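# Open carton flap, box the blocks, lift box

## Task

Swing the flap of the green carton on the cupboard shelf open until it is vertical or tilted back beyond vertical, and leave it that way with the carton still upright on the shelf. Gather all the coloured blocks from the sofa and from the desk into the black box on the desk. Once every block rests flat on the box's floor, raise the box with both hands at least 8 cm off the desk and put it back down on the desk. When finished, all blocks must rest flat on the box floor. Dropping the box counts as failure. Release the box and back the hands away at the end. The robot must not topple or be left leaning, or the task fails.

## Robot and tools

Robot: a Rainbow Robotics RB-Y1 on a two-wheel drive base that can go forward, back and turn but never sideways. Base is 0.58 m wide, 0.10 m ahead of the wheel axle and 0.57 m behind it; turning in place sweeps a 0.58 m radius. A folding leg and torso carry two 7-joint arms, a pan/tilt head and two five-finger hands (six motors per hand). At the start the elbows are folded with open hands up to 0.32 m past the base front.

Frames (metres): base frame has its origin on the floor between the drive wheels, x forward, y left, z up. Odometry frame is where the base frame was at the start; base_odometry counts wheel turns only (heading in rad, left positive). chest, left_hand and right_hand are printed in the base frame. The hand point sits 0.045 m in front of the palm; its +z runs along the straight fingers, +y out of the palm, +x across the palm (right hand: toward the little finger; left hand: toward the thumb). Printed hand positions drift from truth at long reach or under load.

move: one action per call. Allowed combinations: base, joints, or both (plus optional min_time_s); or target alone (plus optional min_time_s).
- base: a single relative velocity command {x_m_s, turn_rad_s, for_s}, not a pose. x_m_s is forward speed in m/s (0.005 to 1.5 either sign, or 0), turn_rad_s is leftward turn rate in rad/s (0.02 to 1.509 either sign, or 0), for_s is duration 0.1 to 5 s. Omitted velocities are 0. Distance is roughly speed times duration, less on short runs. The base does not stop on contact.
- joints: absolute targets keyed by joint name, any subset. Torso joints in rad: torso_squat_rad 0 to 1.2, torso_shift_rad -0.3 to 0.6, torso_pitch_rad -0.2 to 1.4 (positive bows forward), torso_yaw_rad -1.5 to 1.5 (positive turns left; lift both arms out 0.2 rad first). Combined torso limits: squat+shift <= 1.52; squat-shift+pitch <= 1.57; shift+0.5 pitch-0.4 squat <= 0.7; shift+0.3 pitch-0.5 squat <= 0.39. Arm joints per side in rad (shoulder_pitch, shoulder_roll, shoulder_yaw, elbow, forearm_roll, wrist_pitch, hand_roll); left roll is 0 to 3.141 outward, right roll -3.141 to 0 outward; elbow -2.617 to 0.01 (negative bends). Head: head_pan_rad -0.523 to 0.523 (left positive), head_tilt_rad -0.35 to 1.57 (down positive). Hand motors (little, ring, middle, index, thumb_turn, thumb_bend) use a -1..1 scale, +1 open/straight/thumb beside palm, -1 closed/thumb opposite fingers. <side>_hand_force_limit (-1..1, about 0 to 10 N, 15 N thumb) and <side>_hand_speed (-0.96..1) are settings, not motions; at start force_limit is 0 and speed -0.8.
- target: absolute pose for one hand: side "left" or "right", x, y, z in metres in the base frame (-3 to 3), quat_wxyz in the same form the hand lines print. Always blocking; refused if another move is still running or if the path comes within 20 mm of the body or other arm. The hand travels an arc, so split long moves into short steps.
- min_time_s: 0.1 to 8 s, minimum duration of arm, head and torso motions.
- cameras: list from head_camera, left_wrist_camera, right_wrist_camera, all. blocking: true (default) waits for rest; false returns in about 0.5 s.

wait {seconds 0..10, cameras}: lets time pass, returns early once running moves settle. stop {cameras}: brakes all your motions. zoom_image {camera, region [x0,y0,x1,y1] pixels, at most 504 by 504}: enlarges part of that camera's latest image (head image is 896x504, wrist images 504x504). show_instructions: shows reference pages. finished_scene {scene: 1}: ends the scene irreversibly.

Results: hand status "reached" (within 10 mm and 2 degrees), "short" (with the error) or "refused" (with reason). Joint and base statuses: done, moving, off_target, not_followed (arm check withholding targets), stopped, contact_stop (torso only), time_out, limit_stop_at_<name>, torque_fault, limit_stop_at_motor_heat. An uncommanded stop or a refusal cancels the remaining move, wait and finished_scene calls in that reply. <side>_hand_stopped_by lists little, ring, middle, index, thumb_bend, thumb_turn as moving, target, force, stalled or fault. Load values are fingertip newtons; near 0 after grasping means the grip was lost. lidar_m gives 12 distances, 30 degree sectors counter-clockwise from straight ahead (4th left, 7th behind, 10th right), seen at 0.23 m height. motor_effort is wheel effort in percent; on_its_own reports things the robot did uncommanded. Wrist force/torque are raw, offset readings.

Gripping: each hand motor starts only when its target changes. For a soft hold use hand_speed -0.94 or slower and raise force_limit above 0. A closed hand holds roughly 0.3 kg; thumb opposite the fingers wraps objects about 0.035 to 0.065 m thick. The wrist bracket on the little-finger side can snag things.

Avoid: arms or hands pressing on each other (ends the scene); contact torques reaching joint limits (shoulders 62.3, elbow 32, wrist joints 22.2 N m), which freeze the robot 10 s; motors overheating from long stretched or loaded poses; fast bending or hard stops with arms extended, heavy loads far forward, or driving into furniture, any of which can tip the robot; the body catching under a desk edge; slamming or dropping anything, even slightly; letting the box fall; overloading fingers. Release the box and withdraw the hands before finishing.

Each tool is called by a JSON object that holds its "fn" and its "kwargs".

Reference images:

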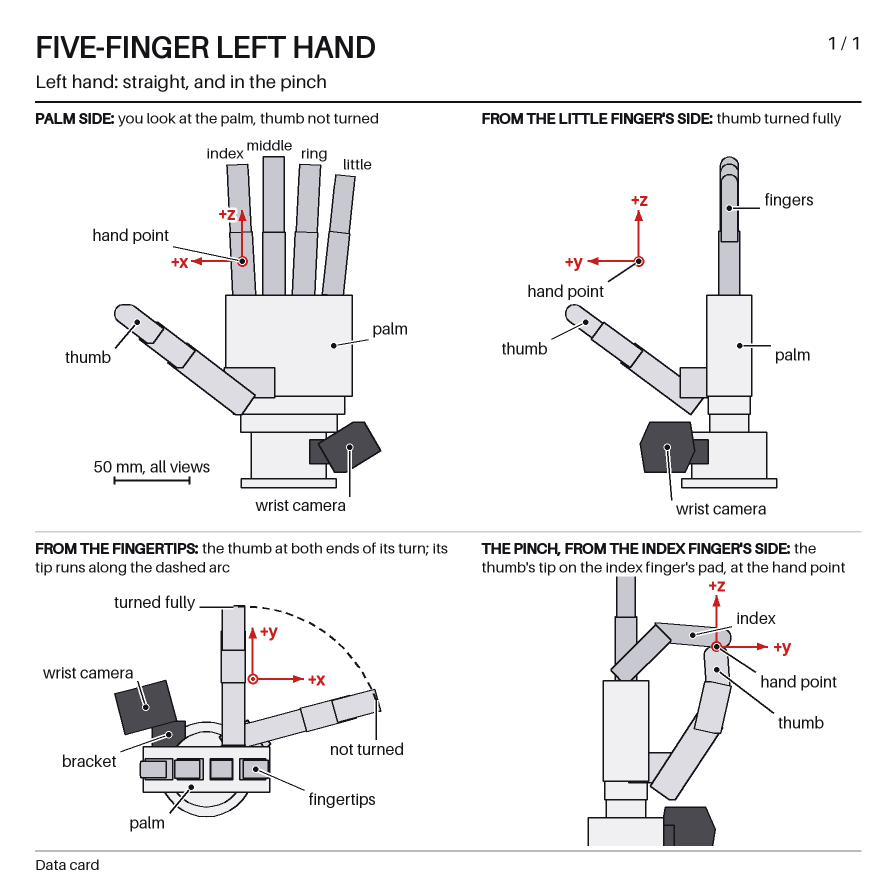

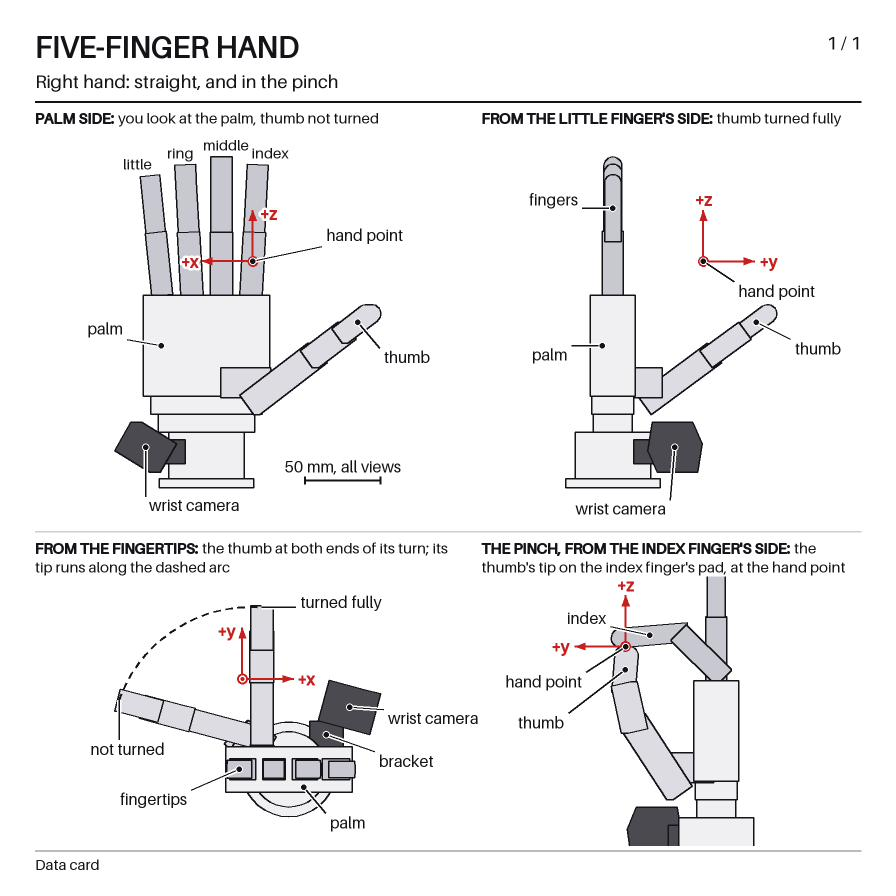

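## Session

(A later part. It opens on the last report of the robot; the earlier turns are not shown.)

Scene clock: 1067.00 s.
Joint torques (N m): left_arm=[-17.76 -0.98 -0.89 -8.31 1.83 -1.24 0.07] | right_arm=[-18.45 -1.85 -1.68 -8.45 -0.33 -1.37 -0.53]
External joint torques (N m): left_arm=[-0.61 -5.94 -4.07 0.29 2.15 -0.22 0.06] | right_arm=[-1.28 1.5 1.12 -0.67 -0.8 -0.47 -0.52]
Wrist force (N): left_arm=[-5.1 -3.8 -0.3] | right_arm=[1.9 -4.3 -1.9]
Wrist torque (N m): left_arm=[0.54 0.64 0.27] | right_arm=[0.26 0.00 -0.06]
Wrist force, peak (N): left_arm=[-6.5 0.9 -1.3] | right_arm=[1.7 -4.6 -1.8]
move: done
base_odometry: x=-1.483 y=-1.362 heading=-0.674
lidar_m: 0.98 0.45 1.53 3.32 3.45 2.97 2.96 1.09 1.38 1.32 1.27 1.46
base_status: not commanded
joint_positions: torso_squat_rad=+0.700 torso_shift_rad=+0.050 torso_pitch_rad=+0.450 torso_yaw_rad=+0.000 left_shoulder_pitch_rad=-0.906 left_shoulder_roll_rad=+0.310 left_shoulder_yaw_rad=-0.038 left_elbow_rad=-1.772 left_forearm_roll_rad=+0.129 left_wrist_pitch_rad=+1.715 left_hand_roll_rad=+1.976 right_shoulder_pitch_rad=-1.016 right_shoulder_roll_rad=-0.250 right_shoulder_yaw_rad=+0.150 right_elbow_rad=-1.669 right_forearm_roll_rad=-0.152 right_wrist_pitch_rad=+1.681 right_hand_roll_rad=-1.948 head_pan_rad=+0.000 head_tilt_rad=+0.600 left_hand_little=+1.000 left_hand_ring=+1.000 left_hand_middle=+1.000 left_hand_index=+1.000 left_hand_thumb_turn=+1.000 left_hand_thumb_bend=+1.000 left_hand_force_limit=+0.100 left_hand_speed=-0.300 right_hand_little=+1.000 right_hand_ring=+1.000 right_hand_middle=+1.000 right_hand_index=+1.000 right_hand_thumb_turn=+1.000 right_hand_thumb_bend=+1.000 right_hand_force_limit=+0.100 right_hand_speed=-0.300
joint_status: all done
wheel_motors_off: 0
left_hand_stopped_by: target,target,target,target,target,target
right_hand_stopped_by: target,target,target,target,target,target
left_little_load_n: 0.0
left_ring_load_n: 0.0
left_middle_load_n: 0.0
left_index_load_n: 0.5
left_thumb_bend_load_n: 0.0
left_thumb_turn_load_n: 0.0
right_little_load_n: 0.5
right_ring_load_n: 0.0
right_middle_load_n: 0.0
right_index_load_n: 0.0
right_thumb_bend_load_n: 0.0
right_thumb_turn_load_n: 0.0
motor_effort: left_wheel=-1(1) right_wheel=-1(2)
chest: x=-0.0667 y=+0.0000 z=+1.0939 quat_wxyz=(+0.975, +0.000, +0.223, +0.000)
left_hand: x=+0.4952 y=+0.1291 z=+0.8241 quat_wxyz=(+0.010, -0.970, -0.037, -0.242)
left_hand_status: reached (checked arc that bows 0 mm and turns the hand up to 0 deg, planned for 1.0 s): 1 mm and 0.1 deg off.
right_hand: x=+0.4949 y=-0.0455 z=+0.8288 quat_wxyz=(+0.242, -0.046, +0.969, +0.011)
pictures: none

{"fn": "wait", "kwargs": {"seconds": 0.1, "cameras": ["all"]}}

{"fn": "zoom_image", "kwargs": {"camera": "right_wrist_camera", "region": [60, 0, 240, 260]}}

{"fn": "zoom_image", "kwargs": {"camera": "left_wrist_camera", "region": [280, 20, 440, 280]}}

Scene clock: 1068.00 s.
Joint torques (N m): left_arm=[-18.01 -1.03 -1.03 -8.49 1.88 -1.11 -0.01] | right_arm=[-18.46 -1.78 -1.29 -8.47 -0.37 -1.29 -0.43]
External joint torques (N m): left_arm=[-0.86 -5.99 -4.22 0.11 2.19 -0.09 -0.02] | right_arm=[-1.29 1.57 1.5 -0.69 -0.84 -0.39 -0.42]
Wrist force (N): left_arm=[-5.0 -3.9 -0.4] | right_arm=[1.7 -4.3 -1.7]
Wrist torque (N m): left_arm=[0.53 0.63 0.28] | right_arm=[0.24 0.03 -0.08]
Wrist force, peak (N): left_arm=[-5.3 -3.9 -0.5] | right_arm=[1.9 -4.4 -2.1]
base_odometry: x=-1.483 y=-1.362 heading=-0.674
lidar_m: 0.99 0.44 1.52 3.31 3.46 2.98 2.96 1.10 1.38 1.32 1.26 1.45
base_status: not commanded
joint_positions: torso_squat_rad=+0.700 torso_shift_rad=+0.050 torso_pitch_rad=+0.450 torso_yaw_rad=+0.000 left_shoulder_pitch_rad=-0.906 left_shoulder_roll_rad=+0.310 left_shoulder_yaw_rad=-0.038 left_elbow_rad=-1.772 left_forearm_roll_rad=+0.129 left_wrist_pitch_rad=+1.715 left_hand_roll_rad=+1.976 right_shoulder_pitch_rad=-1.016 right_shoulder_roll_rad=-0.250 right_shoulder_yaw_rad=+0.150 right_elbow_rad=-1.669 right_forearm_roll_rad=-0.152 right_wrist_pitch_rad=+1.681 right_hand_roll_rad=-1.948 head_pan_rad=+0.000 head_tilt_rad=+0.600 left_hand_little=+1.000 left_hand_ring=+1.000 left_hand_middle=+1.000 left_hand_index=+1.000 left_hand_thumb_turn=+1.000 left_hand_thumb_bend=+1.000 left_hand_force_limit=+0.100 left_hand_speed=-0.300 right_hand_little=+1.000 right_hand_ring=+1.000 right_hand_middle=+1.000 right_hand_index=+1.000 right_hand_thumb_turn=+1.000 right_hand_thumb_bend=+1.000 right_hand_force_limit=+0.100 right_hand_speed=-0.300
joint_status: all done
wheel_motors_off: 0
left_hand_stopped_by: target,target,target,target,target,target
right_hand_stopped_by: target,target,target,target,target,target
left_little_load_n: 0.0
left_ring_load_n: 0.0
left_middle_load_n: 0.0
left_index_load_n: 0.5
left_thumb_bend_load_n: -0.5
left_thumb_turn_load_n: 0.0
right_little_load_n: 0.0
right_ring_load_n: 0.0
right_middle_load_n: 0.0
right_index_load_n: 0.0
right_thumb_bend_load_n: 0.0
right_thumb_turn_load_n: 0.0
motor_effort: left_wheel=-1(1) right_wheel=-1(2)
chest: x=-0.0667 y=+0.0000 z=+1.0939 quat_wxyz=(+0.975, +0.000, +0.223, +0.000)
left_hand: x=+0.4952 y=+0.1291 z=+0.8241 quat_wxyz=(+0.010, -0.970, -0.037, -0.242)
left_hand_status: reached (checked arc that bows 0 mm and turns the hand up to 0 deg, planned for 1.0 s): 1 mm and 0.1 deg off.
right_hand: x=+0.4949 y=-0.0455 z=+0.8288 quat_wxyz=(+0.242, -0.046, +0.969, +0.011)
wait: 0.10 s; at rest from the start
pictures: head_camera, left_wrist_camera, right_wrist_camera

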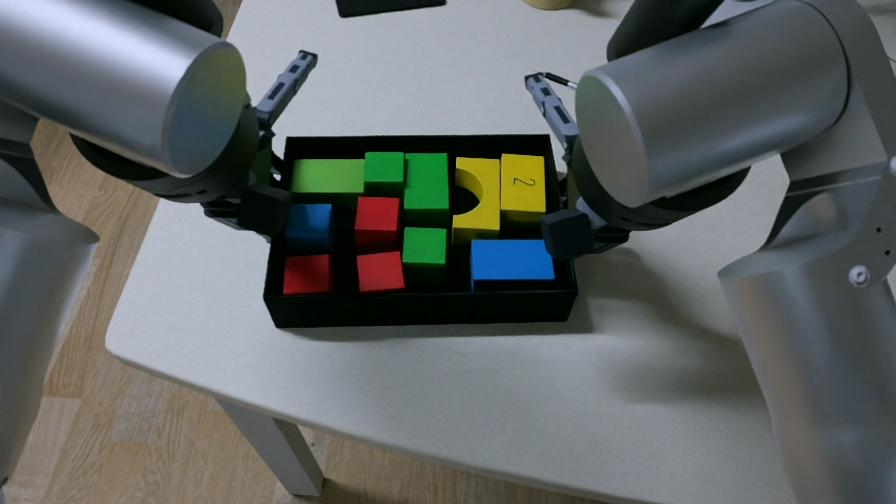

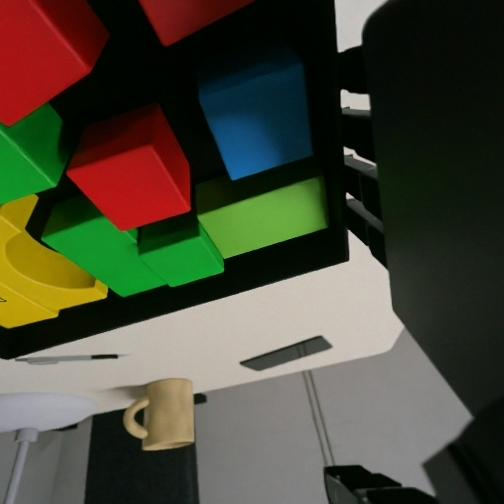

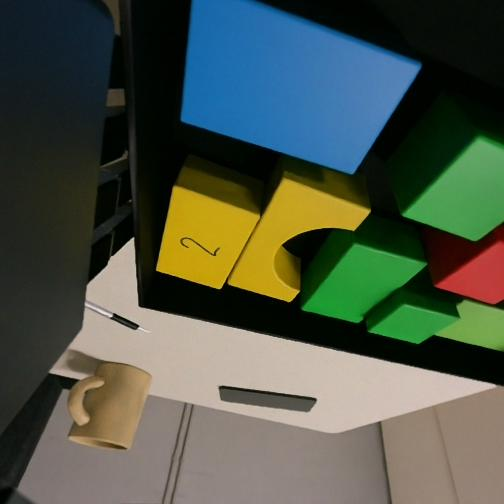

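Scaled by 1.938 from the camera's image (finer frame: 720x720).

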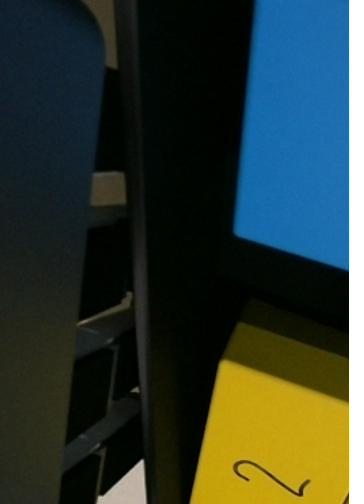

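Scaled by 1.938 from the camera's image (finer frame: 720x720).

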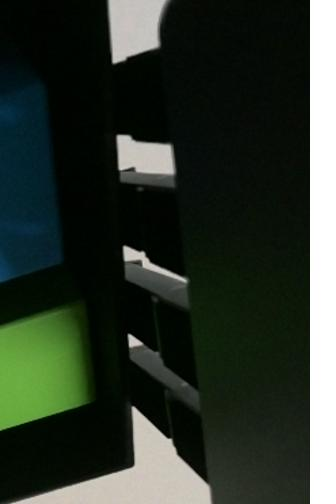

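{"fn": "move", "kwargs": {"target": {"side":"left","x":0.495,"y":0.136,"z":0.824,"quat_wxyz":[-0.02844,0.96843,0.05938,0.24073]}, "min_time_s": 1.2}}

{"fn": "move", "kwargs": {"target": {"side":"right","x":0.495,"y":-0.053,"z":0.829,"quat_wxyz":[0.24011,-0.07873,0.96700,0.03325]}, "min_time_s": 1.2}}

{"fn": "move", "kwargs": {"target": {"side":"right","x":0.495,"y":-0.045,"z":0.829,"quat_wxyz":[0.24011,-0.07873,0.96700,0.03325]}, "min_time_s": 1}}

{"fn": "move", "kwargs": {"target": {"side":"left","x":0.495,"y":0.131,"z":0.824,"quat_wxyz":[-0.02844,0.96843,0.05938,0.24073]}, "min_time_s": 1}}

Scene clock: 1071.97 s.
Joint torques (N m): left_arm=[-16.92 2.62 1.03 -8.53 -0.67 -0.79 0.26] | right_arm=[-18.39 -1.91 -1.45 -8.6 0.01 -1.11 -0.5]
External joint torques (N m): left_arm=[0.21 -2.16 -2.1 0.01 -0.26 0.2 0.24] | right_arm=[-1.22 1.45 1.35 -0.82 -0.46 -0.21 -0.49]
Wrist force (N): left_arm=[-6.4 2.4 -1.8] | right_arm=[0.5 -1.0 0.1]
Wrist torque (N m): left_arm=[0.28 0.55 0.24] | right_arm=[0.11 -0.10 0.09]
Wrist force, peak (N): left_arm=[-6.7 2.5 -1.6] | right_arm=[1.6 -5.7 -1.7]
move: done
base_odometry: x=-1.483 y=-1.362 heading=-0.674
lidar_m: 0.98 0.44 1.52 3.31 3.46 2.97 2.96 1.09 1.38 1.32 1.28 1.47
base_status: not commanded
joint_positions: torso_squat_rad=+0.700 torso_shift_rad=+0.050 torso_pitch_rad=+0.450 torso_yaw_rad=+0.000 left_shoulder_pitch_rad=-0.910 left_shoulder_roll_rad=+0.304 left_shoulder_yaw_rad=-0.053 left_elbow_rad=-1.779 left_forearm_roll_rad=+0.080 left_wrist_pitch_rad=+1.744 left_hand_roll_rad=+2.019 right_shoulder_pitch_rad=-1.016 right_shoulder_roll_rad=-0.250 right_shoulder_yaw_rad=+0.150 right_elbow_rad=-1.669 right_forearm_roll_rad=-0.152 right_wrist_pitch_rad=+1.681 right_hand_roll_rad=-1.948 head_pan_rad=+0.000 head_tilt_rad=+0.600 left_hand_little=+1.000 left_hand_ring=+1.000 left_hand_middle=+1.000 left_hand_index=+1.000 left_hand_thumb_turn=+1.000 left_hand_thumb_bend=+1.000 left_hand_force_limit=+0.100 left_hand_speed=-0.300 right_hand_little=+1.000 right_hand_ring=+1.000 right_hand_middle=+1.000 right_hand_index=+1.000 right_hand_thumb_turn=+1.000 right_hand_thumb_bend=+1.000 right_hand_force_limit=+0.100 right_hand_speed=-0.300
joint_status: all done
wheel_motors_off: 0
left_hand_stopped_by: target,target,target,target,target,target
right_hand_stopped_by: target,target,target,target,target,target
left_little_load_n: 0.0
left_ring_load_n: 0.0
left_middle_load_n: 0.0
left_index_load_n: 0.5
left_thumb_bend_load_n: 0.0
left_thumb_turn_load_n: 0.0
right_little_load_n: 0.0
right_ring_load_n: 0.0
right_middle_load_n: 0.0
right_index_load_n: 0.0
right_thumb_bend_load_n: 0.0
right_thumb_turn_load_n: 0.0
motor_effort: left_wheel=-1(2) right_wheel=-1(1)
chest: x=-0.0667 y=+0.0000 z=+1.0939 quat_wxyz=(+0.975, +0.000, +0.223, +0.000)
left_hand: x=+0.4951 y=+0.1364 z=+0.8244 quat_wxyz=(+0.027, -0.968, -0.059, -0.241)
left_hand_status: reached (checked arc that bows 1 mm and turns the hand up to 3 deg, planned for 1.2 s): 1 mm and 0.1 deg off.
right_hand: x=+0.4949 y=-0.0455 z=+0.8288 quat_wxyz=(+0.242, -0.046, +0.969, +0.011)
pictures: none

Scene clock: 1073.50 s.
Joint torques (N m): left_arm=[-16.74 2.16 1.21 -8.84 -0.53 -0.76 0.31] | right_arm=[-15.89 -5.86 -4.62 -8.18 0.22 -1.1 -0.06]
External joint torques (N m): left_arm=[0.4 -2.62 -1.92 -0.3 -0.12 0.22 0.3] | right_arm=[1.28 -1.65 -1.62 -0.37 -0.12 -0.16 -0.05]
Wrist force (N): left_arm=[-6.6 2.4 -1.6] | right_arm=[0.5 0.1 0.9]
Wrist torque (N m): left_arm=[0.27 0.59 0.24] | right_arm=[0.03 -0.16 0.33]
Wrist force, peak (N): left_arm=[-6.7 2.4 -1.7] | right_arm=[0.8 -1.4 -0.8]
move: done
base_odometry: x=-1.483 y=-1.362 heading=-0.674
lidar_m: 0.98 0.44 1.52 3.31 3.46 2.99 2.96 1.08 1.38 1.32 1.27 1.47
base_status: not commanded
joint_positions: torso_squat_rad=+0.700 torso_shift_rad=+0.050 torso_pitch_rad=+0.450 torso_yaw_rad=+0.000 left_shoulder_pitch_rad=-0.910 left_shoulder_roll_rad=+0.304 left_shoulder_yaw_rad=-0.053 left_elbow_rad=-1.779 left_forearm_roll_rad=+0.080 left_wrist_pitch_rad=+1.744 left_hand_roll_rad=+2.019 right_shoulder_pitch_rad=-1.002 right_shoulder_roll_rad=-0.290 right_shoulder_yaw_rad=+0.106 right_elbow_rad=-1.660 right_forearm_roll_rad=-0.246 right_wrist_pitch_rad=+1.643 right_hand_roll_rad=-1.853 head_pan_rad=+0.000 head_tilt_rad=+0.600 left_hand_little=+1.000 left_hand_ring=+1.000 left_hand_middle=+1.000 left_hand_index=+1.000 left_hand_thumb_turn=+1.000 left_hand_thumb_bend=+1.000 left_hand_force_limit=+0.100 left_hand_speed=-0.300 right_hand_little=+1.000 right_hand_ring=+1.000 right_hand_middle=+1.000 right_hand_index=+1.000 right_hand_thumb_turn=+1.000 right_hand_thumb_bend=+1.000 right_hand_force_limit=+0.100 right_hand_speed=-0.300
joint_status: all done
wheel_motors_off: 0
left_hand_stopped_by: target,target,target,target,target,target
right_hand_stopped_by: target,target,target,target,target,target
left_little_load_n: 0.0
left_ring_load_n: 0.0
left_middle_load_n: 0.0
left_index_load_n: 0.0
left_thumb_bend_load_n: 0.0
left_thumb_turn_load_n: 0.0
right_little_load_n: 0.0
right_ring_load_n: 0.0
right_middle_load_n: 0.0
right_index_load_n: 0.0
right_thumb_bend_load_n: -0.5
right_thumb_turn_load_n: 0.0
motor_effort: left_wheel=-1(1) right_wheel=-1(1)
chest: x=-0.0667 y=+0.0000 z=+1.0939 quat_wxyz=(+0.975, +0.000, +0.223, +0.000)
left_hand: x=+0.4951 y=+0.1364 z=+0.8244 quat_wxyz=(+0.027, -0.968, -0.059, -0.241)
right_hand: x=+0.4949 y=-0.0526 z=+0.8290 quat_wxyz=(+0.240, -0.079, +0.967, +0.033)
right_hand_status: reached (checked arc that bows 1 mm and turns the hand up to 5 deg, planned for 1.2 s): 0 mm and 0.0 deg off.
pictures: none

Scene clock: 1074.83 s.
Joint torques (N m): left_arm=[-16.75 2.58 0.77 -8.62 -0.58 -0.88 0.24] | right_arm=[-19 -1.98 -1.45 -8.42 0.13 -1.07 -0.46]
External joint torques (N m): left_arm=[0.39 -2.2 -2.36 -0.08 -0.17 0.1 0.23] | right_arm=[-1.74 1.98 1.5 -0.59 -0.23 -0.13 -0.46]
Wrist force (N): left_arm=[-6.6 2.3 -1.8] | right_arm=[0.6 -1.0 0.7]
Wrist torque (N m): left_arm=[0.26 0.58 0.24] | right_arm=[0.10 -0.16 0.20]
Wrist force, peak (N): left_arm=[-6.7 2.5 -1.7] | right_arm=[0.8 -1.4 0.7]
move: done
base_odometry: x=-1.483 y=-1.362 heading=-0.674
lidar_m: 0.99 0.45 1.52 3.32 3.47 2.98 2.97 1.09 1.37 1.32 1.28 1.47
base_status: not commanded
joint_positions: torso_squat_rad=+0.700 torso_shift_rad=+0.050 torso_pitch_rad=+0.450 torso_yaw_rad=+0.000 left_shoulder_pitch_rad=-0.910 left_shoulder_roll_rad=+0.304 left_shoulder_yaw_rad=-0.053 left_elbow_rad=-1.779 left_forearm_roll_rad=+0.080 left_wrist_pitch_rad=+1.744 left_hand_roll_rad=+2.019 right_shoulder_pitch_rad=-1.011 right_shoulder_roll_rad=-0.277 right_shoulder_yaw_rad=+0.118 right_elbow_rad=-1.651 right_forearm_roll_rad=-0.234 right_wrist_pitch_rad=+1.643 right_hand_roll_rad=-1.865 head_pan_rad=+0.000 head_tilt_rad=+0.600 left_hand_little=+1.000 left_hand_ring=+1.000 left_hand_middle=+1.000 left_hand_index=+1.000 left_hand_thumb_turn=+1.000 left_hand_thumb_bend=+1.000 left_hand_force_limit=+0.100 left_hand_speed=-0.300 right_hand_little=+1.000 right_hand_ring=+1.000 right_hand_middle=+1.000 right_hand_index=+1.000 right_hand_thumb_turn=+1.000 right_hand_thumb_bend=+1.000 right_hand_force_limit=+0.100 right_hand_speed=-0.300
joint_status: all done
wheel_motors_off: 0
left_hand_stopped_by: target,target,target,target,target,target
right_hand_stopped_by: target,target,target,target,target,target
left_little_load_n: 0.0
left_ring_load_n: 0.0
left_middle_load_n: 0.0
left_index_load_n: 0.0
left_thumb_bend_load_n: 0.0
left_thumb_turn_load_n: 0.0
right_little_load_n: 0.0
right_ring_load_n: 0.0
right_middle_load_n: 0.0
right_index_load_n: 0.5
right_thumb_bend_load_n: 0.0
right_thumb_turn_load_n: 0.0
motor_effort: left_wheel=-1(1) right_wheel=-1(1)
chest: x=-0.0667 y=+0.0000 z=+1.0939 quat_wxyz=(+0.975, +0.000, +0.223, +0.000)
left_hand: x=+0.4951 y=+0.1364 z=+0.8244 quat_wxyz=(+0.027, -0.968, -0.059, -0.241)
right_hand: x=+0.4948 y=-0.0456 z=+0.8289 quat_wxyz=(+0.240, -0.079, +0.967, +0.033)
right_hand_status: reached (checked arc that bows 0 mm and turns the hand up to 0 deg, planned for 1.0 s): 1 mm and 0.0 deg off.
pictures: none

Scene clock: 1076.17 s.
Joint torques (N m): left_arm=[-16.69 2.2 0.83 -7.36 -0.49 -0.93 0.35] | right_arm=[-19.04 -1.74 -1.18 -8.41 0.14 -1.11 -0.46]
External joint torques (N m): left_arm=[0.53 -2.37 -2.26 1.18 -0.07 0.05 0.34] | right_arm=[-1.78 2.22 1.76 -0.58 -0.21 -0.17 -0.45]
Wrist force (N): left_arm=[-6.5 2.4 -1.7] | right_arm=[0.5 -1.0 0.6]
Wrist torque (N m): left_arm=[0.28 0.55 0.26] | right_arm=[0.11 -0.10 0.18]
Wrist force, peak (N): left_arm=[-6.6 2.4 -1.7] | right_arm=[0.7 -1.3 0.9]
move: done
base_odometry: x=-1.483 y=-1.362 heading=-0.674
lidar_m: 0.97 0.44 1.52 3.31 3.45 2.97 2.97 1.08 1.38 1.31 1.27 1.44
base_status: not commanded
joint_positions: torso_squat_rad=+0.700 torso_shift_rad=+0.050 torso_pitch_rad=+0.450 torso_yaw_rad=+0.000 left_shoulder_pitch_rad=-0.917 left_shoulder_roll_rad=+0.295 left_shoulder_yaw_rad=-0.063 left_elbow_rad=-1.774 left_forearm_roll_rad=+0.070 left_wrist_pitch_rad=+1.748 left_hand_roll_rad=+2.028 right_shoulder_pitch_rad=-1.011 right_shoulder_roll_rad=-0.277 right_shoulder_yaw_rad=+0.118 right_elbow_rad=-1.651 right_forearm_roll_rad=-0.234 right_wrist_pitch_rad=+1.643 right_hand_roll_rad=-1.865 head_pan_rad=+0.000 head_tilt_rad=+0.600 left_hand_little=+1.000 left_hand_ring=+1.000 left_hand_middle=+1.000 left_hand_index=+1.000 left_hand_thumb_turn=+1.000 left_hand_thumb_bend=+1.000 left_hand_force_limit=+0.100 left_hand_speed=-0.300 right_hand_little=+1.000 right_hand_ring=+1.000 right_hand_middle=+1.000 right_hand_index=+1.000 right_hand_thumb_turn=+1.000 right_hand_thumb_bend=+1.000 right_hand_force_limit=+0.100 right_hand_speed=-0.300
joint_status: all done
wheel_motors_off: 0
left_hand_stopped_by: target,target,target,target,target,target
right_hand_stopped_by: target,target,target,target,target,target
left_little_load_n: 0.0
left_ring_load_n: 0.0
left_middle_load_n: 0.0
left_index_load_n: 0.0
left_thumb_bend_load_n: -0.5
left_thumb_turn_load_n: 0.0
right_little_load_n: 0.0
right_ring_load_n: 0.0
right_middle_load_n: 0.0
right_index_load_n: 0.5
right_thumb_bend_load_n: 0.0
right_thumb_turn_load_n: 0.0
motor_effort: left_wheel=-1(1) right_wheel=-1(2)
chest: x=-0.0667 y=+0.0000 z=+1.0939 quat_wxyz=(+0.975, +0.000, +0.223, +0.000)
left_hand: x=+0.4951 y=+0.1313 z=+0.8242 quat_wxyz=(+0.028, -0.968, -0.059, -0.241)
left_hand_status: reached (checked arc that bows 0 mm and turns the hand up to 0 deg, planned for 1.0 s): 0 mm and 0.0 deg off.
right_hand: x=+0.4948 y=-0.0456 z=+0.8289 quat_wxyz=(+0.240, -0.079, +0.967, +0.033)
pictures: none

{"fn": "move", "kwargs": {"target": {"side":"left","x":0.495,"y":0.128,"z":0.824,"quat_wxyz":[-0.02844,0.96843,0.05938,0.24073]}, "min_time_s": 1}}

{"fn": "move", "kwargs": {"target": {"side":"right","x":0.495,"y":-0.043,"z":0.829,"quat_wxyz":[0.24011,-0.07873,0.96700,0.03325]}, "min_time_s": 1}}

Scene clock: 1077.80 s.
Joint torques (N m): left_arm=[-17.54 0.77 0.33 -7.7 0.09 -1.32 0.47] | right_arm=[-18.9 -1.77 -1.19 -8.46 0.1 -1.05 -0.43]
External joint torques (N m): left_arm=[-0.28 -3.68 -2.73 0.85 0.5 -0.34 0.46] | right_arm=[-1.64 2.19 1.75 -0.63 -0.25 -0.11 -0.42]
Wrist force (N): left_arm=[-6.6 -0.5 -2.6] | right_arm=[0.4 -1.2 1.1]
Wrist torque (N m): left_arm=[0.39 0.50 0.42] | right_arm=[0.13 -0.14 0.18]
Wrist force, peak (N): left_arm=[-6.6 2.5 -1.8] | right_arm=[0.7 -1.7 1.4]
move: done
base_odometry: x=-1.483 y=-1.362 heading=-0.674
lidar_m: 0.98 0.45 1.52 3.33 3.46 2.98 2.96 1.08 1.36 1.32 1.27 1.46
base_status: not commanded
joint_positions: torso_squat_rad=+0.700 torso_shift_rad=+0.050 torso_pitch_rad=+0.450 torso_yaw_rad=+0.000 left_shoulder_pitch_rad=-0.921 left_shoulder_roll_rad=+0.290 left_shoulder_yaw_rad=-0.068 left_elbow_rad=-1.772 left_forearm_roll_rad=+0.065 left_wrist_pitch_rad=+1.749 left_hand_roll_rad=+2.032 right_shoulder_pitch_rad=-1.011 right_shoulder_roll_rad=-0.277 right_shoulder_yaw_rad=+0.118 right_elbow_rad=-1.651 right_forearm_roll_rad=-0.234 right_wrist_pitch_rad=+1.643 right_hand_roll_rad=-1.865 head_pan_rad=+0.000 head_tilt_rad=+0.600 left_hand_little=+1.000 left_hand_ring=+1.000 left_hand_middle=+1.000 left_hand_index=+1.000 left_hand_thumb_turn=+1.000 left_hand_thumb_bend=+1.000 left_hand_force_limit=+0.100 left_hand_speed=-0.300 right_hand_little=+1.000 right_hand_ring=+1.000 right_hand_middle=+1.000 right_hand_index=+1.000 right_hand_thumb_turn=+1.000 right_hand_thumb_bend=+1.000 right_hand_force_limit=+0.100 right_hand_speed=-0.300
joint_status: all done
wheel_motors_off: 0
left_hand_stopped_by: target,target,target,target,target,target
right_hand_stopped_by: target,target,target,target,target,target
left_little_load_n: 0.0
left_ring_load_n: 0.0
left_middle_load_n: 0.0
left_index_load_n: 0.0
left_thumb_bend_load_n: 0.0
left_thumb_turn_load_n: 0.0
right_little_load_n: 0.0
right_ring_load_n: 0.0
right_middle_load_n: 0.0
right_index_load_n: 0.0
right_thumb_bend_load_n: 0.0
right_thumb_turn_load_n: 0.0
motor_effort: left_wheel=-1(1) right_wheel=-1(1)
chest: x=-0.0667 y=+0.0000 z=+1.0939 quat_wxyz=(+0.975, +0.000, +0.223, +0.000)
left_hand: x=+0.4951 y=+0.1286 z=+0.8241 quat_wxyz=(+0.029, -0.968, -0.060, -0.241)
left_hand_status: reached (checked arc that bows 0 mm and turns the hand up to 0 deg, planned for 1.0 s): 1 mm and 0.1 deg off.
right_hand: x=+0.4948 y=-0.0456 z=+0.8289 quat_wxyz=(+0.240, -0.078, +0.967, +0.033)
pictures: none

Scene clock: 1079.13 s.
Joint torques (N m): left_arm=[-17.09 0.82 0.39 -7.73 0.72 -1.71 0.45] | right_arm=[-19.3 1.3 0.54 -8.7 -1.28 -1.41 -0.34]
External joint torques (N m): left_arm=[0.17 -3.63 -2.67 0.83 1.14 -0.73 0.43] | right_arm=[-2 5.21 3.47 -0.87 -1.64 -0.48 -0.33]
Wrist force (N): left_arm=[-7.1 -2.5 -3.7] | right_arm=[-0.1 -6.0 0.0]
Wrist torque (N m): left_arm=[0.48 0.42 0.51] | right_arm=[0.42 -0.20 0.17]
Wrist force, peak (N): left_arm=[-7.2 -2.7 -3.7] | right_arm=[-0.3 -6.1 -0.4]
move: done
base_odometry: x=-1.483 y=-1.362 heading=-0.674
lidar_m: 0.98 0.45 1.53 3.32 3.47 2.98 2.97 1.07 1.37 1.32 1.27 1.45
base_status: not commanded
joint_positions: torso_squat_rad=+0.700 torso_shift_rad=+0.050 torso_pitch_rad=+0.450 torso_yaw_rad=+0.000 left_shoulder_pitch_rad=-0.921 left_shoulder_roll_rad=+0.290 left_shoulder_yaw_rad=-0.068 left_elbow_rad=-1.772 left_forearm_roll_rad=+0.064 left_wrist_pitch_rad=+1.749 left_hand_roll_rad=+2.032 right_shoulder_pitch_rad=-1.014 right_shoulder_roll_rad=-0.274 right_shoulder_yaw_rad=+0.120 right_elbow_rad=-1.648 right_forearm_roll_rad=-0.230 right_wrist_pitch_rad=+1.643 right_hand_roll_rad=-1.868 head_pan_rad=+0.000 head_tilt_rad=+0.600 left_hand_little=+1.000 left_hand_ring=+1.000 left_hand_middle=+1.000 left_hand_index=+1.000 left_hand_thumb_turn=+1.000 left_hand_thumb_bend=+1.000 left_hand_force_limit=+0.100 left_hand_speed=-0.300 right_hand_little=+1.000 right_hand_ring=+1.000 right_hand_middle=+1.000 right_hand_index=+1.000 right_hand_thumb_turn=+1.000 right_hand_thumb_bend=+1.000 right_hand_force_limit=+0.100 right_hand_speed=-0.300
joint_status: all done
wheel_motors_off: 0
left_hand_stopped_by: target,target,target,target,target,target
right_hand_stopped_by: target,target,target,target,target,target
left_little_load_n: 0.5
left_ring_load_n: 0.0
left_middle_load_n: 0.0
left_index_load_n: 0.0
left_thumb_bend_load_n: 0.0
left_thumb_turn_load_n: 0.0
right_little_load_n: 0.0
right_ring_load_n: 0.0
right_middle_load_n: 0.0
right_index_load_n: 0.5
right_thumb_bend_load_n: 0.0
right_thumb_turn_load_n: 0.0
motor_effort: left_wheel=-1(1) right_wheel=-1(1)
chest: x=-0.0667 y=+0.0000 z=+1.0939 quat_wxyz=(+0.975, +0.000, +0.223, +0.000)
left_hand: x=+0.4951 y=+0.1286 z=+0.8241 quat_wxyz=(+0.029, -0.968, -0.060, -0.241)
right_hand: x=+0.4952 y=-0.0442 z=+0.8288 quat_wxyz=(+0.240, -0.078, +0.967, +0.033)
right_hand_status: reached (checked arc that bows 0 mm and turns the hand up to 0 deg, planned for 1.0 s): 1 mm and 0.1 deg off.
pictures: none

{"fn": "move", "kwargs": {"target": {"side":"left","x":0.495,"y":0.134,"z":0.824,"quat_wxyz":[-0.01876,0.96913,0.04788,0.24138]}, "min_time_s": 1}}

{"fn": "move", "kwargs": {"target": {"side":"right","x":0.495,"y":-0.050,"z":0.829,"quat_wxyz":[0.24107,-0.06241,0.96827,0.02238]}, "min_time_s": 1}}

{"fn": "move", "kwargs": {"target": {"side":"right","x":0.495,"y":-0.045,"z":0.829,"quat_wxyz":[0.24107,-0.06241,0.96827,0.02238]}, "min_time_s": 1}}

{"fn": "move", "kwargs": {"target": {"side":"left","x":0.495,"y":0.128,"z":0.824,"quat_wxyz":[-0.01876,0.96913,0.04788,0.24138]}, "min_time_s": 1}}

{"fn": "move", "kwargs": {"target": {"side":"right","x":0.495,"y":-0.042,"z":0.829,"quat_wxyz":[0.24107,-0.06241,0.96827,0.02238]}, "min_time_s": 1}}

Scene clock: 1090.80 s.
Joint torques (N m): left_arm=[-14.27 4.25 4.95 -8.62 -0.1 -1.62 -0.28] | right_arm=[-18.79 -1.08 -1.2 -8.88 -0.37 -1.1 -0.32]
External joint torques (N m): left_arm=[2.85 -0.65 1.78 -0.06 0.27 -0.62 -0.29] | right_arm=[-1.49 2.81 1.73 -1.05 -0.73 -0.16 -0.31]
Wrist force (N): left_arm=[-6.4 2.3 -1.7] | right_arm=[0.1 -1.5 0.5]
Wrist torque (N m): left_arm=[0.27 0.55 0.11] | right_arm=[0.15 -0.21 0.17]
Wrist force, peak (N): left_arm=[-7.9 -2.9 -4.1] | right_arm=[-0.2 -6.2 -0.1]
move: done
base_odometry: x=-1.483 y=-1.362 heading=-0.674
lidar_m: 0.98 0.44 1.53 3.32 3.45 2.98 2.97 1.08 1.38 1.31 1.27 1.45
base_status: not commanded
joint_positions: torso_squat_rad=+0.700 torso_shift_rad=+0.050 torso_pitch_rad=+0.450 torso_yaw_rad=+0.000 left_shoulder_pitch_rad=-0.907 left_shoulder_roll_rad=+0.309 left_shoulder_yaw_rad=-0.045 left_elbow_rad=-1.778 left_forearm_roll_rad=+0.104 left_wrist_pitch_rad=+1.731 left_hand_roll_rad=+1.997 right_shoulder_pitch_rad=-1.014 right_shoulder_roll_rad=-0.274 right_shoulder_yaw_rad=+0.121 right_elbow_rad=-1.648 right_forearm_roll_rad=-0.230 right_wrist_pitch_rad=+1.643 right_hand_roll_rad=-1.868 head_pan_rad=+0.000 head_tilt_rad=+0.600 left_hand_little=+1.000 left_hand_ring=+1.000 left_hand_middle=+1.000 left_hand_index=+1.000 left_hand_thumb_turn=+1.000 left_hand_thumb_bend=+1.000 left_hand_force_limit=+0.100 left_hand_speed=-0.300 right_hand_little=+1.000 right_hand_ring=+1.000 right_hand_middle=+1.000 right_hand_index=+1.000 right_hand_thumb_turn=+1.000 right_hand_thumb_bend=+1.000 right_hand_force_limit=+0.100 right_hand_speed=-0.300
joint_status: all done
wheel_motors_off: 0
left_hand_stopped_by: target,target,target,target,target,target
right_hand_stopped_by: target,target,target,target,target,target
left_little_load_n: 0.0
left_ring_load_n: 0.0
left_middle_load_n: 0.0
left_index_load_n: 0.0
left_thumb_bend_load_n: 0.0
left_thumb_turn_load_n: 0.0
right_little_load_n: 0.0
right_ring_load_n: 0.0
right_middle_load_n: 0.0
right_index_load_n: 0.0
right_thumb_bend_load_n: 0.0
right_thumb_turn_load_n: 0.0
motor_effort: left_wheel=+0(1) right_wheel=-1(1)
chest: x=-0.0667 y=+0.0000 z=+1.0939 quat_wxyz=(+0.975, +0.000, +0.223, +0.000)
left_hand: x=+0.4951 y=+0.1337 z=+0.8245 quat_wxyz=(+0.020, -0.969, -0.048, -0.242)
left_hand_status: reached (checked arc that bows 0 mm and turns the hand up to 2 deg, planned for 1.0 s): 1 mm and 0.1 deg off.
right_hand: x=+0.4950 y=-0.0436 z=+0.8288 quat_wxyz=(+0.240, -0.078, +0.967, +0.033)
pictures: none

Scene clock: 1092.13 s.
Joint torques (N m): left_arm=[-14.42 3.95 4.96 -8.54 0.05 -1.7 -0.32] | right_arm=[-15.97 -2.3 -1.49 -10.27 0.52 -0.52 -0.42]
External joint torques (N m): left_arm=[2.7 -0.94 1.79 0.02 0.42 -0.69 -0.33] | right_arm=[1.18 1.53 1.42 -2.48 0.11 0.41 -0.41]
Wrist force (N): left_arm=[-6.4 2.3 -1.6] | right_arm=[0.5 0.1 1.0]
Wrist torque (N m): left_arm=[0.27 0.56 0.11] | right_arm=[0.02 -0.15 0.17]
Wrist force, peak (N): left_arm=[-6.6 2.3 -1.7] | right_arm=[-0.1 -1.7 0.6]
move: done
base_odometry: x=-1.483 y=-1.362 heading=-0.674
lidar_m: 0.98 0.45 1.53 3.31 3.46 2.98 2.96 1.08 1.37 1.32 1.27 1.46
base_status: not commanded
joint_positions: torso_squat_rad=+0.700 torso_shift_rad=+0.050 torso_pitch_rad=+0.450 torso_yaw_rad=+0.000 left_shoulder_pitch_rad=-0.907 left_shoulder_roll_rad=+0.309 left_shoulder_yaw_rad=-0.045 left_elbow_rad=-1.778 left_forearm_roll_rad=+0.104 left_wrist_pitch_rad=+1.731 left_hand_roll_rad=+1.997 right_shoulder_pitch_rad=-1.007 right_shoulder_roll_rad=-0.273 right_shoulder_yaw_rad=+0.126 right_elbow_rad=-1.667 right_forearm_roll_rad=-0.202 right_wrist_pitch_rad=+1.661 right_hand_roll_rad=-1.899 head_pan_rad=+0.000 head_tilt_rad=+0.600 left_hand_little=+1.000 left_hand_ring=+1.000 left_hand_middle=+1.000 left_hand_index=+1.000 left_hand_thumb_turn=+1.000 left_hand_thumb_bend=+1.000 left_hand_force_limit=+0.100 left_hand_speed=-0.300 right_hand_little=+1.000 right_hand_ring=+1.000 right_hand_middle=+1.000 right_hand_index=+1.000 right_hand_thumb_turn=+1.000 right_hand_thumb_bend=+1.000 right_hand_force_limit=+0.100 right_hand_speed=-0.300
joint_status: all done
wheel_motors_off: 0
left_hand_stopped_by: target,target,target,target,target,target
right_hand_stopped_by: target,target,target,target,target,target
left_little_load_n: 0.0
left_ring_load_n: 0.0
left_middle_load_n: 0.0
left_index_load_n: 0.0
left_thumb_bend_load_n: 0.0
left_thumb_turn_load_n: 0.0
right_little_load_n: 0.0
right_ring_load_n: 0.0
right_middle_load_n: 0.0
right_index_load_n: 0.0
right_thumb_bend_load_n: 0.0
right_thumb_turn_load_n: 0.0
motor_effort: left_wheel=-1(1) right_wheel=-1(1)
chest: x=-0.0667 y=+0.0000 z=+1.0939 quat_wxyz=(+0.975, +0.000, +0.223, +0.000)
left_hand: x=+0.4951 y=+0.1337 z=+0.8245 quat_wxyz=(+0.020, -0.969, -0.048, -0.242)
right_hand: x=+0.4952 y=-0.0503 z=+0.8291 quat_wxyz=(+0.241, -0.062, +0.968, +0.023)
right_hand_status: reached (checked arc that bows 1 mm and turns the hand up to 2 deg, planned for 1.0 s): 0 mm and 0.0 deg off.
pictures: none

Scene clock: 1093.47 s.
Joint torques (N m): left_arm=[-14.51 4.02 4.93 -8.7 -0.19 -1.6 -0.35] | right_arm=[-18.56 -2.12 -1.22 -8.12 0.61 -0.46 -0.51]
External joint torques (N m): left_arm=[2.61 -0.87 1.76 -0.14 0.18 -0.59 -0.37] | right_arm=[-1.35 1.53 1.65 -0.32 0.2 0.46 -0.5]
Wrist force (N): left_arm=[-6.6 2.2 -1.6] | right_arm=[0.6 0.2 0.9]
Wrist torque (N m): left_arm=[0.25 0.59 0.10] | right_arm=[0.02 -0.18 0.19]
Wrist force, peak (N): left_arm=[-6.7 2.3 -1.7] | right_arm=[0.8 0.2 1.0]
move: done
base_odometry: x=-1.483 y=-1.362 heading=-0.674
lidar_m: 1.00 0.45 1.52 3.32 3.47 2.98 2.96 1.09 1.38 1.32 1.28 1.46
base_status: not commanded
joint_positions: torso_squat_rad=+0.700 torso_shift_rad=+0.050 torso_pitch_rad=+0.450 torso_yaw_rad=+0.000 left_shoulder_pitch_rad=-0.907 left_shoulder_roll_rad=+0.309 left_shoulder_yaw_rad=-0.045 left_elbow_rad=-1.778 left_forearm_roll_rad=+0.104 left_wrist_pitch_rad=+1.731 left_hand_roll_rad=+1.997 right_shoulder_pitch_rad=-1.013 right_shoulder_roll_rad=-0.264 right_shoulder_yaw_rad=+0.134 right_elbow_rad=-1.662 right_forearm_roll_rad=-0.193 right_wrist_pitch_rad=+1.661 right_hand_roll_rad=-1.907 head_pan_rad=+0.000 head_tilt_rad=+0.600 left_hand_little=+1.000 left_hand_ring=+1.000 left_hand_middle=+1.000 left_hand_index=+1.000 left_hand_thumb_turn=+1.000 left_hand_thumb_bend=+1.000 left_hand_force_limit=+0.100 left_hand_speed=-0.300 right_hand_little=+1.000 right_hand_ring=+1.000 right_hand_middle=+1.000 right_hand_index=+1.000 right_hand_thumb_turn=+1.000 right_hand_thumb_bend=+1.000 right_hand_force_limit=+0.100 right_hand_speed=-0.300
joint_status: all done
wheel_motors_off: 0
left_hand_stopped_by: target,target,target,target,target,target
right_hand_stopped_by: target,target,target,target,target,target
left_little_load_n: 0.0
left_ring_load_n: 0.0
left_middle_load_n: 0.0
left_index_load_n: 0.0
left_thumb_bend_load_n: 0.0
left_thumb_turn_load_n: 0.0
right_little_load_n: 0.0
right_ring_load_n: 0.0
right_middle_load_n: 0.0
right_index_load_n: 0.0
right_thumb_bend_load_n: 0.0
right_thumb_turn_load_n: 0.0
motor_effort: left_wheel=-1(1) right_wheel=-1(1)
chest: x=-0.0667 y=+0.0000 z=+1.0939 quat_wxyz=(+0.975, +0.000, +0.223, +0.000)
left_hand: x=+0.4951 y=+0.1337 z=+0.8245 quat_wxyz=(+0.020, -0.969, -0.048, -0.242)
right_hand: x=+0.4949 y=-0.0454 z=+0.8289 quat_wxyz=(+0.241, -0.062, +0.968, +0.022)
right_hand_status: reached (checked arc that bows 0 mm and turns the hand up to 0 deg, planned for 1.0 s): 0 mm and 0.0 deg off.
pictures: none

Scene clock: 1094.80 s.
Joint torques (N m): left_arm=[-16.73 1.43 0.5 -7.34 0.16 -0.73 0.29] | right_arm=[-18.47 -2.22 -1.46 -8.16 0.54 -0.43 -0.63]
External joint torques (N m): left_arm=[0.47 -3.27 -2.62 1.23 0.53 0.27 0.27] | right_arm=[-1.26 1.43 1.41 -0.35 0.13 0.49 -0.62]
Wrist force (N): left_arm=[-5.8 0.6 -2.4] | right_arm=[0.6 0.1 0.8]
Wrist torque (N m): left_arm=[0.38 0.61 0.27] | right_arm=[0.02 -0.19 0.18]
Wrist force, peak (N): left_arm=[-6.6 2.3 -1.7] | right_arm=[0.6 0.1 1.1]
move: done
base_odometry: x=-1.483 y=-1.362 heading=-0.674
lidar_m: 0.98 0.44 1.53 3.33 3.47 2.99 2.97 1.10 1.38 1.32 1.28 1.45
base_status: not commanded
joint_positions: torso_squat_rad=+0.700 torso_shift_rad=+0.050 torso_pitch_rad=+0.450 torso_yaw_rad=+0.000 left_shoulder_pitch_rad=-0.913 left_shoulder_roll_rad=+0.300 left_shoulder_yaw_rad=-0.053 left_elbow_rad=-1.773 left_forearm_roll_rad=+0.097 left_wrist_pitch_rad=+1.732 left_hand_roll_rad=+2.004 right_shoulder_pitch_rad=-1.013 right_shoulder_roll_rad=-0.264 right_shoulder_yaw_rad=+0.134 right_elbow_rad=-1.662 right_forearm_roll_rad=-0.193 right_wrist_pitch_rad=+1.661 right_hand_roll_rad=-1.907 head_pan_rad=+0.000 head_tilt_rad=+0.600 left_hand_little=+1.000 left_hand_ring=+1.000 left_hand_middle=+1.000 left_hand_index=+1.000 left_hand_thumb_turn=+1.000 left_hand_thumb_bend=+1.000 left_hand_force_limit=+0.100 left_hand_speed=-0.300 right_hand_little=+1.000 right_hand_ring=+1.000 right_hand_middle=+1.000 right_hand_index=+1.000 right_hand_thumb_turn=+1.000 right_hand_thumb_bend=+1.000 right_hand_force_limit=+0.100 right_hand_speed=-0.300
joint_status: all done
wheel_motors_off: 0
left_hand_stopped_by: target,target,target,target,target,target
right_hand_stopped_by: target,target,target,target,target,target
left_little_load_n: 0.5
left_ring_load_n: 0.0
left_middle_load_n: 0.0
left_index_load_n: 0.0
left_thumb_bend_load_n: 0.0
left_thumb_turn_load_n: 0.0
right_little_load_n: 0.0
right_ring_load_n: 0.0
right_middle_load_n: 0.0
right_index_load_n: 0.0
right_thumb_bend_load_n: 0.0
right_thumb_turn_load_n: 0.0
motor_effort: left_wheel=-1(1) right_wheel=-1(1)
chest: x=-0.0667 y=+0.0000 z=+1.0939 quat_wxyz=(+0.975, +0.000, +0.223, +0.000)
left_hand: x=+0.4951 y=+0.1285 z=+0.8243 quat_wxyz=(+0.019, -0.969, -0.048, -0.242)
left_hand_status: reached (checked arc that bows 0 mm and turns the hand up to 0 deg, planned for 1.0 s): 1 mm and 0.1 deg off.
right_hand: x=+0.4949 y=-0.0454 z=+0.8289 quat_wxyz=(+0.241, -0.062, +0.968, +0.022)
pictures: none

Scene clock: 1096.13 s.
Joint torques (N m): left_arm=[-16.77 1.08 0.08 -7.57 1.24 -1.22 0.21] | right_arm=[-19.25 1.78 0.66 -8.61 -1.28 -1.47 -0.49]
External joint torques (N m): left_arm=[0.43 -3.62 -3.04 1.01 1.61 -0.22 0.2] | right_arm=[-2 5.34 3.52 -0.8 -1.7 -0.55 -0.48]
Wrist force (N): left_arm=[-5.4 -2.7 -2.5] | right_arm=[0.9 -6.8 -2.0]
Wrist torque (N m): left_arm=[0.60 0.62 0.26] | right_arm=[0.48 -0.08 0.01]
Wrist force, peak (N): left_arm=[-5.8 -2.2 -2.9] | right_arm=[1.0 -7.0 -1.6]
move: done
base_odometry: x=-1.483 y=-1.362 heading=-0.674
lidar_m: 0.98 0.45 1.53 3.32 3.47 2.96 2.97 1.10 1.37 1.31 1.28 1.45
base_status: not commanded
joint_positions: torso_squat_rad=+0.700 torso_shift_rad=+0.050 torso_pitch_rad=+0.450 torso_yaw_rad=+0.000 left_shoulder_pitch_rad=-0.913 left_shoulder_roll_rad=+0.300 left_shoulder_yaw_rad=-0.053 left_elbow_rad=-1.773 left_forearm_roll_rad=+0.097 left_wrist_pitch_rad=+1.732 left_hand_roll_rad=+2.005 right_shoulder_pitch_rad=-1.016 right_shoulder_roll_rad=-0.260 right_shoulder_yaw_rad=+0.138 right_elbow_rad=-1.657 right_forearm_roll_rad=-0.188 right_wrist_pitch_rad=+1.661 right_hand_roll_rad=-1.912 head_pan_rad=+0.000 head_tilt_rad=+0.600 left_hand_little=+1.000 left_hand_ring=+1.000 left_hand_middle=+1.000 left_hand_index=+1.000 left_hand_thumb_turn=+1.000 left_hand_thumb_bend=+1.000 left_hand_force_limit=+0.100 left_hand_speed=-0.300 right_hand_little=+1.000 right_hand_ring=+1.000 right_hand_middle=+1.000 right_hand_index=+1.000 right_hand_thumb_turn=+1.000 right_hand_thumb_bend=+1.000 right_hand_force_limit=+0.100 right_hand_speed=-0.300
joint_status: all done
wheel_motors_off: 0
left_hand_stopped_by: target,target,target,target,target,target
right_hand_stopped_by: target,target,target,target,target,target
left_little_load_n: 0.0
left_ring_load_n: 0.0
left_middle_load_n: 0.0
left_index_load_n: 0.0
left_thumb_bend_load_n: 0.0
left_thumb_turn_load_n: 0.0
right_little_load_n: 0.0
right_ring_load_n: 0.0
right_middle_load_n: 0.5
right_index_load_n: 0.0
right_thumb_bend_load_n: 0.0
right_thumb_turn_load_n: 0.0
motor_effort: left_wheel=-1(1) right_wheel=-1(1)
chest: x=-0.0667 y=+0.0000 z=+1.0939 quat_wxyz=(+0.975, +0.000, +0.223, +0.000)
left_hand: x=+0.4951 y=+0.1286 z=+0.8242 quat_wxyz=(+0.019, -0.969, -0.048, -0.242)
right_hand: x=+0.4952 y=-0.0432 z=+0.8288 quat_wxyz=(+0.241, -0.062, +0.968, +0.022)
right_hand_status: reached (checked arc that bows 0 mm and turns the hand up to 0 deg, planned for 1.0 s): 1 mm and 0.1 deg off.
pictures: none

{"fn": "move", "kwargs": {"target": {"side":"left","x":0.495,"y":0.132,"z":0.824,"quat_wxyz":[-0.02336,0.96881,0.05358,0.24110]}, "min_time_s": 1}}

{"fn": "move", "kwargs": {"target": {"side":"left","x":0.495,"y":0.1265,"z":0.824,"quat_wxyz":[-0.02336,0.96881,0.05358,0.24110]}, "min_time_s": 1}}

{"fn": "move", "kwargs": {"target": {"side":"right","x":0.495,"y":-0.041,"z":0.829,"quat_wxyz":[0.24107,-0.06241,0.96827,0.02238]}, "min_time_s": 1}}

Scene clock: 1098.67 s.
Joint torques (N m): left_arm=[-14.34 4.3 0.93 -8.67 -0.46 -0.87 0.43] | right_arm=[-18.56 -0.87 -0.56 -8.63 -0.32 -1.13 -0.42]
External joint torques (N m): left_arm=[2.85 -0.42 -2.19 -0.11 -0.08 0.12 0.41] | right_arm=[-1.3 2.68 2.29 -0.82 -0.74 -0.21 -0.41]
Wrist force (N): left_arm=[-6.5 2.3 -1.5] | right_arm=[0.0 -1.5 0.7]
Wrist torque (N m): left_arm=[0.25 0.58 0.25] | right_arm=[0.14 -0.18 0.11]
Wrist force, peak (N): left_arm=[-6.7 2.4 -1.7] | right_arm=[1.0 -7.0 -1.9]
move: done
base_odometry: x=-1.483 y=-1.362 heading=-0.674
lidar_m: 1.00 0.44 1.52 3.32 3.46 2.98 2.96 1.09 1.37 1.31 1.28 1.47
base_status: not commanded
joint_positions: torso_squat_rad=+0.700 torso_shift_rad=+0.050 torso_pitch_rad=+0.450 torso_yaw_rad=+0.000 left_shoulder_pitch_rad=-0.913 left_shoulder_roll_rad=+0.301 left_shoulder_yaw_rad=-0.053 left_elbow_rad=-1.775 left_forearm_roll_rad=+0.088 left_wrist_pitch_rad=+1.738 left_hand_roll_rad=+2.012 right_shoulder_pitch_rad=-1.017 right_shoulder_roll_rad=-0.259 right_shoulder_yaw_rad=+0.139 right_elbow_rad=-1.657 right_forearm_roll_rad=-0.188 right_wrist_pitch_rad=+1.661 right_hand_roll_rad=-1.912 head_pan_rad=+0.000 head_tilt_rad=+0.600 left_hand_little=+1.000 left_hand_ring=+1.000 left_hand_middle=+1.000 left_hand_index=+1.000 left_hand_thumb_turn=+1.000 left_hand_thumb_bend=+1.000 left_hand_force_limit=+0.100 left_hand_speed=-0.300 right_hand_little=+1.000 right_hand_ring=+1.000 right_hand_middle=+1.000 right_hand_index=+1.000 right_hand_thumb_turn=+1.000 right_hand_thumb_bend=+1.000 right_hand_force_limit=+0.100 right_hand_speed=-0.300
joint_status: all done
wheel_motors_off: 0
left_hand_stopped_by: target,target,target,target,target,target
right_hand_stopped_by: target,target,target,target,target,target
left_little_load_n: 0.0
left_ring_load_n: 0.0
left_middle_load_n: 0.0
left_index_load_n: 0.0
left_thumb_bend_load_n: 0.0
left_thumb_turn_load_n: 0.0
right_little_load_n: 0.0
right_ring_load_n: 0.0
right_middle_load_n: 0.5
right_index_load_n: 0.0
right_thumb_bend_load_n: 0.0
right_thumb_turn_load_n: -0.5
motor_effort: left_wheel=-1(1) right_wheel=-1(1)
chest: x=-0.0667 y=+0.0000 z=+1.0939 quat_wxyz=(+0.975, +0.000, +0.223, +0.000)
left_hand: x=+0.4952 y=+0.1319 z=+0.8243 quat_wxyz=(+0.023, -0.969, -0.054, -0.241)
left_hand_status: reached (checked arc that bows 0 mm and turns the hand up to 1 deg, planned for 1.0 s): 0 mm and 0.0 deg off.
right_hand: x=+0.4950 y=-0.0427 z=+0.8288 quat_wxyz=(+0.241, -0.062, +0.968, +0.022)
pictures: none

Scene clock: 1100.00 s.
Joint torques (N m): left_arm=[-18.45 -2.52 -1.46 -8.5 2.41 -1.56 0.18] | right_arm=[-18.63 -1.06 -0.64 -8.82 -1.33 -1.28 -0.52]
External joint torques (N m): left_arm=[-1.2 -7.05 -4.54 0.07 2.8 -0.57 0.16] | right_arm=[-1.38 2.5 2.21 -1.01 -1.75 -0.36 -0.51]
Wrist force (N): left_arm=[-5.2 -6.4 -1.6] | right_arm=[0.7 -6.8 -1.4]
Wrist torque (N m): left_arm=[0.64 0.62 0.47] | right_arm=[0.46 -0.09 -0.01]
Wrist force, peak (N): left_arm=[-5.5 -6.6 -1.7] | right_arm=[0.8 -6.8 -1.5]
move: done
base_odometry: x=-1.483 y=-1.362 heading=-0.674
lidar_m: 0.98 0.44 1.51 3.31 3.46 2.98 2.97 1.08 1.38 1.31 1.28 1.46
base_status: not commanded
joint_positions: torso_squat_rad=+0.700 torso_shift_rad=+0.050 torso_pitch_rad=+0.450 torso_yaw_rad=+0.000 left_shoulder_pitch_rad=-0.918 left_shoulder_roll_rad=+0.293 left_shoulder_yaw_rad=-0.062 left_elbow_rad=-1.772 left_forearm_roll_rad=+0.078 left_wrist_pitch_rad=+1.741 left_hand_roll_rad=+2.020 right_shoulder_pitch_rad=-1.017 right_shoulder_roll_rad=-0.259 right_shoulder_yaw_rad=+0.139 right_elbow_rad=-1.657 right_forearm_roll_rad=-0.188 right_wrist_pitch_rad=+1.661 right_hand_roll_rad=-1.912 head_pan_rad=+0.000 head_tilt_rad=+0.600 left_hand_little=+1.000 left_hand_ring=+1.000 left_hand_middle=+1.000 left_hand_index=+1.000 left_hand_thumb_turn=+1.000 left_hand_thumb_bend=+1.000 left_hand_force_limit=+0.100 left_hand_speed=-0.300 right_hand_little=+1.000 right_hand_ring=+1.000 right_hand_middle=+1.000 right_hand_index=+1.000 right_hand_thumb_turn=+1.000 right_hand_thumb_bend=+1.000 right_hand_force_limit=+0.100 right_hand_speed=-0.300
joint_status: all done
wheel_motors_off: 0
left_hand_stopped_by: target,target,target,target,target,target
right_hand_stopped_by: target,target,target,target,target,target
left_little_load_n: 0.0
left_ring_load_n: 0.0
left_middle_load_n: 0.0
left_index_load_n: 0.0
left_thumb_bend_load_n: 0.0
left_thumb_turn_load_n: 0.0
right_little_load_n: 0.0
right_ring_load_n: 0.0
right_middle_load_n: 0.5
right_index_load_n: 0.0
right_thumb_bend_load_n: 0.0
right_thumb_turn_load_n: 0.0
motor_effort: left_wheel=-1(2) right_wheel=-1(1)
chest: x=-0.0667 y=+0.0000 z=+1.0939 quat_wxyz=(+0.975, +0.000, +0.223, +0.000)
left_hand: x=+0.4952 y=+0.1279 z=+0.8241 quat_wxyz=(+0.024, -0.969, -0.054, -0.241)
left_hand_status: reached (checked arc that bows 0 mm and turns the hand up to 0 deg, planned for 1.0 s): 1 mm and 0.1 deg off.
right_hand: x=+0.4951 y=-0.0427 z=+0.8288 quat_wxyz=(+0.241, -0.062, +0.968, +0.022)
pictures: none

Scene clock: 1101.33 s.
Joint torques (N m): left_arm=[-18.29 -2.34 -1.65 -8.52 2.46 -1.59 0.23] | right_arm=[-19.21 3.04 0.79 -8.48 -1.65 -1.85 -0.61]
External joint torques (N m): left_arm=[-1.05 -6.88 -4.73 0.05 2.85 -0.61 0.22] | right_arm=[-1.94 6.58 3.63 -0.67 -2.08 -0.93 -0.6]
Wrist force (N): left_arm=[-5.1 -6.5 -0.9] | right_arm=[1.7 -9.1 -4.7]
Wrist torque (N m): left_arm=[0.59 0.63 0.44] | right_arm=[0.54 0.15 -0.18]
Wrist force, peak (N): left_arm=[-5.2 -6.7 -1.2] | right_arm=[1.7 -9.2 -4.7]
move: done
base_odometry: x=-1.483 y=-1.362 heading=-0.674
lidar_m: 0.97 0.44 1.52 3.31 3.46 2.98 2.99 1.08 1.38 1.32 1.28 1.46
base_status: not commanded
joint_positions: torso_squat_rad=+0.700 torso_shift_rad=+0.050 torso_pitch_rad=+0.450 torso_yaw_rad=+0.000 left_shoulder_pitch_rad=-0.918 left_shoulder_roll_rad=+0.293 left_shoulder_yaw_rad=-0.062 left_elbow_rad=-1.772 left_forearm_roll_rad=+0.078 left_wrist_pitch_rad=+1.741 left_hand_roll_rad=+2.020 right_shoulder_pitch_rad=-1.018 right_shoulder_roll_rad=-0.258 right_shoulder_yaw_rad=+0.140 right_elbow_rad=-1.656 right_forearm_roll_rad=-0.186 right_wrist_pitch_rad=+1.661 right_hand_roll_rad=-1.913 head_pan_rad=+0.000 head_tilt_rad=+0.600 left_hand_little=+1.000 left_hand_ring=+1.000 left_hand_middle=+1.000 left_hand_index=+1.000 left_hand_thumb_turn=+1.000 left_hand_thumb_bend=+1.000 left_hand_force_limit=+0.100 left_hand_speed=-0.300 right_hand_little=+1.000 right_hand_ring=+1.000 right_hand_middle=+1.000 right_hand_index=+1.000 right_hand_thumb_turn=+1.000 right_hand_thumb_bend=+1.000 right_hand_force_limit=+0.100 right_hand_speed=-0.300
joint_status: all done
wheel_motors_off: 0
left_hand_stopped_by: target,target,target,target,target,target
right_hand_stopped_by: target,target,target,target,target,target
left_little_load_n: 0.0
left_ring_load_n: 0.0
left_middle_load_n: 0.0
left_index_load_n: 0.0
left_thumb_bend_load_n: 0.0
left_thumb_turn_load_n: 0.0
right_little_load_n: 0.0
right_ring_load_n: 0.0
right_middle_load_n: 0.0
right_index_load_n: 0.0
right_thumb_bend_load_n: 0.0
right_thumb_turn_load_n: 0.0
motor_effort: left_wheel=-1(1) right_wheel=-1(1)
chest: x=-0.0667 y=+0.0000 z=+1.0939 quat_wxyz=(+0.975, +0.000, +0.223, +0.000)
left_hand: x=+0.4952 y=+0.1279 z=+0.8241 quat_wxyz=(+0.024, -0.969, -0.054, -0.241)
right_hand: x=+0.4953 y=-0.0424 z=+0.8287 quat_wxyz=(+0.241, -0.062, +0.968, +0.021)
right_hand_status: reached (checked arc that bows 0 mm and turns the hand up to 0 deg, planned for 1.0 s): 1 mm and 0.1 deg off.
pictures: none


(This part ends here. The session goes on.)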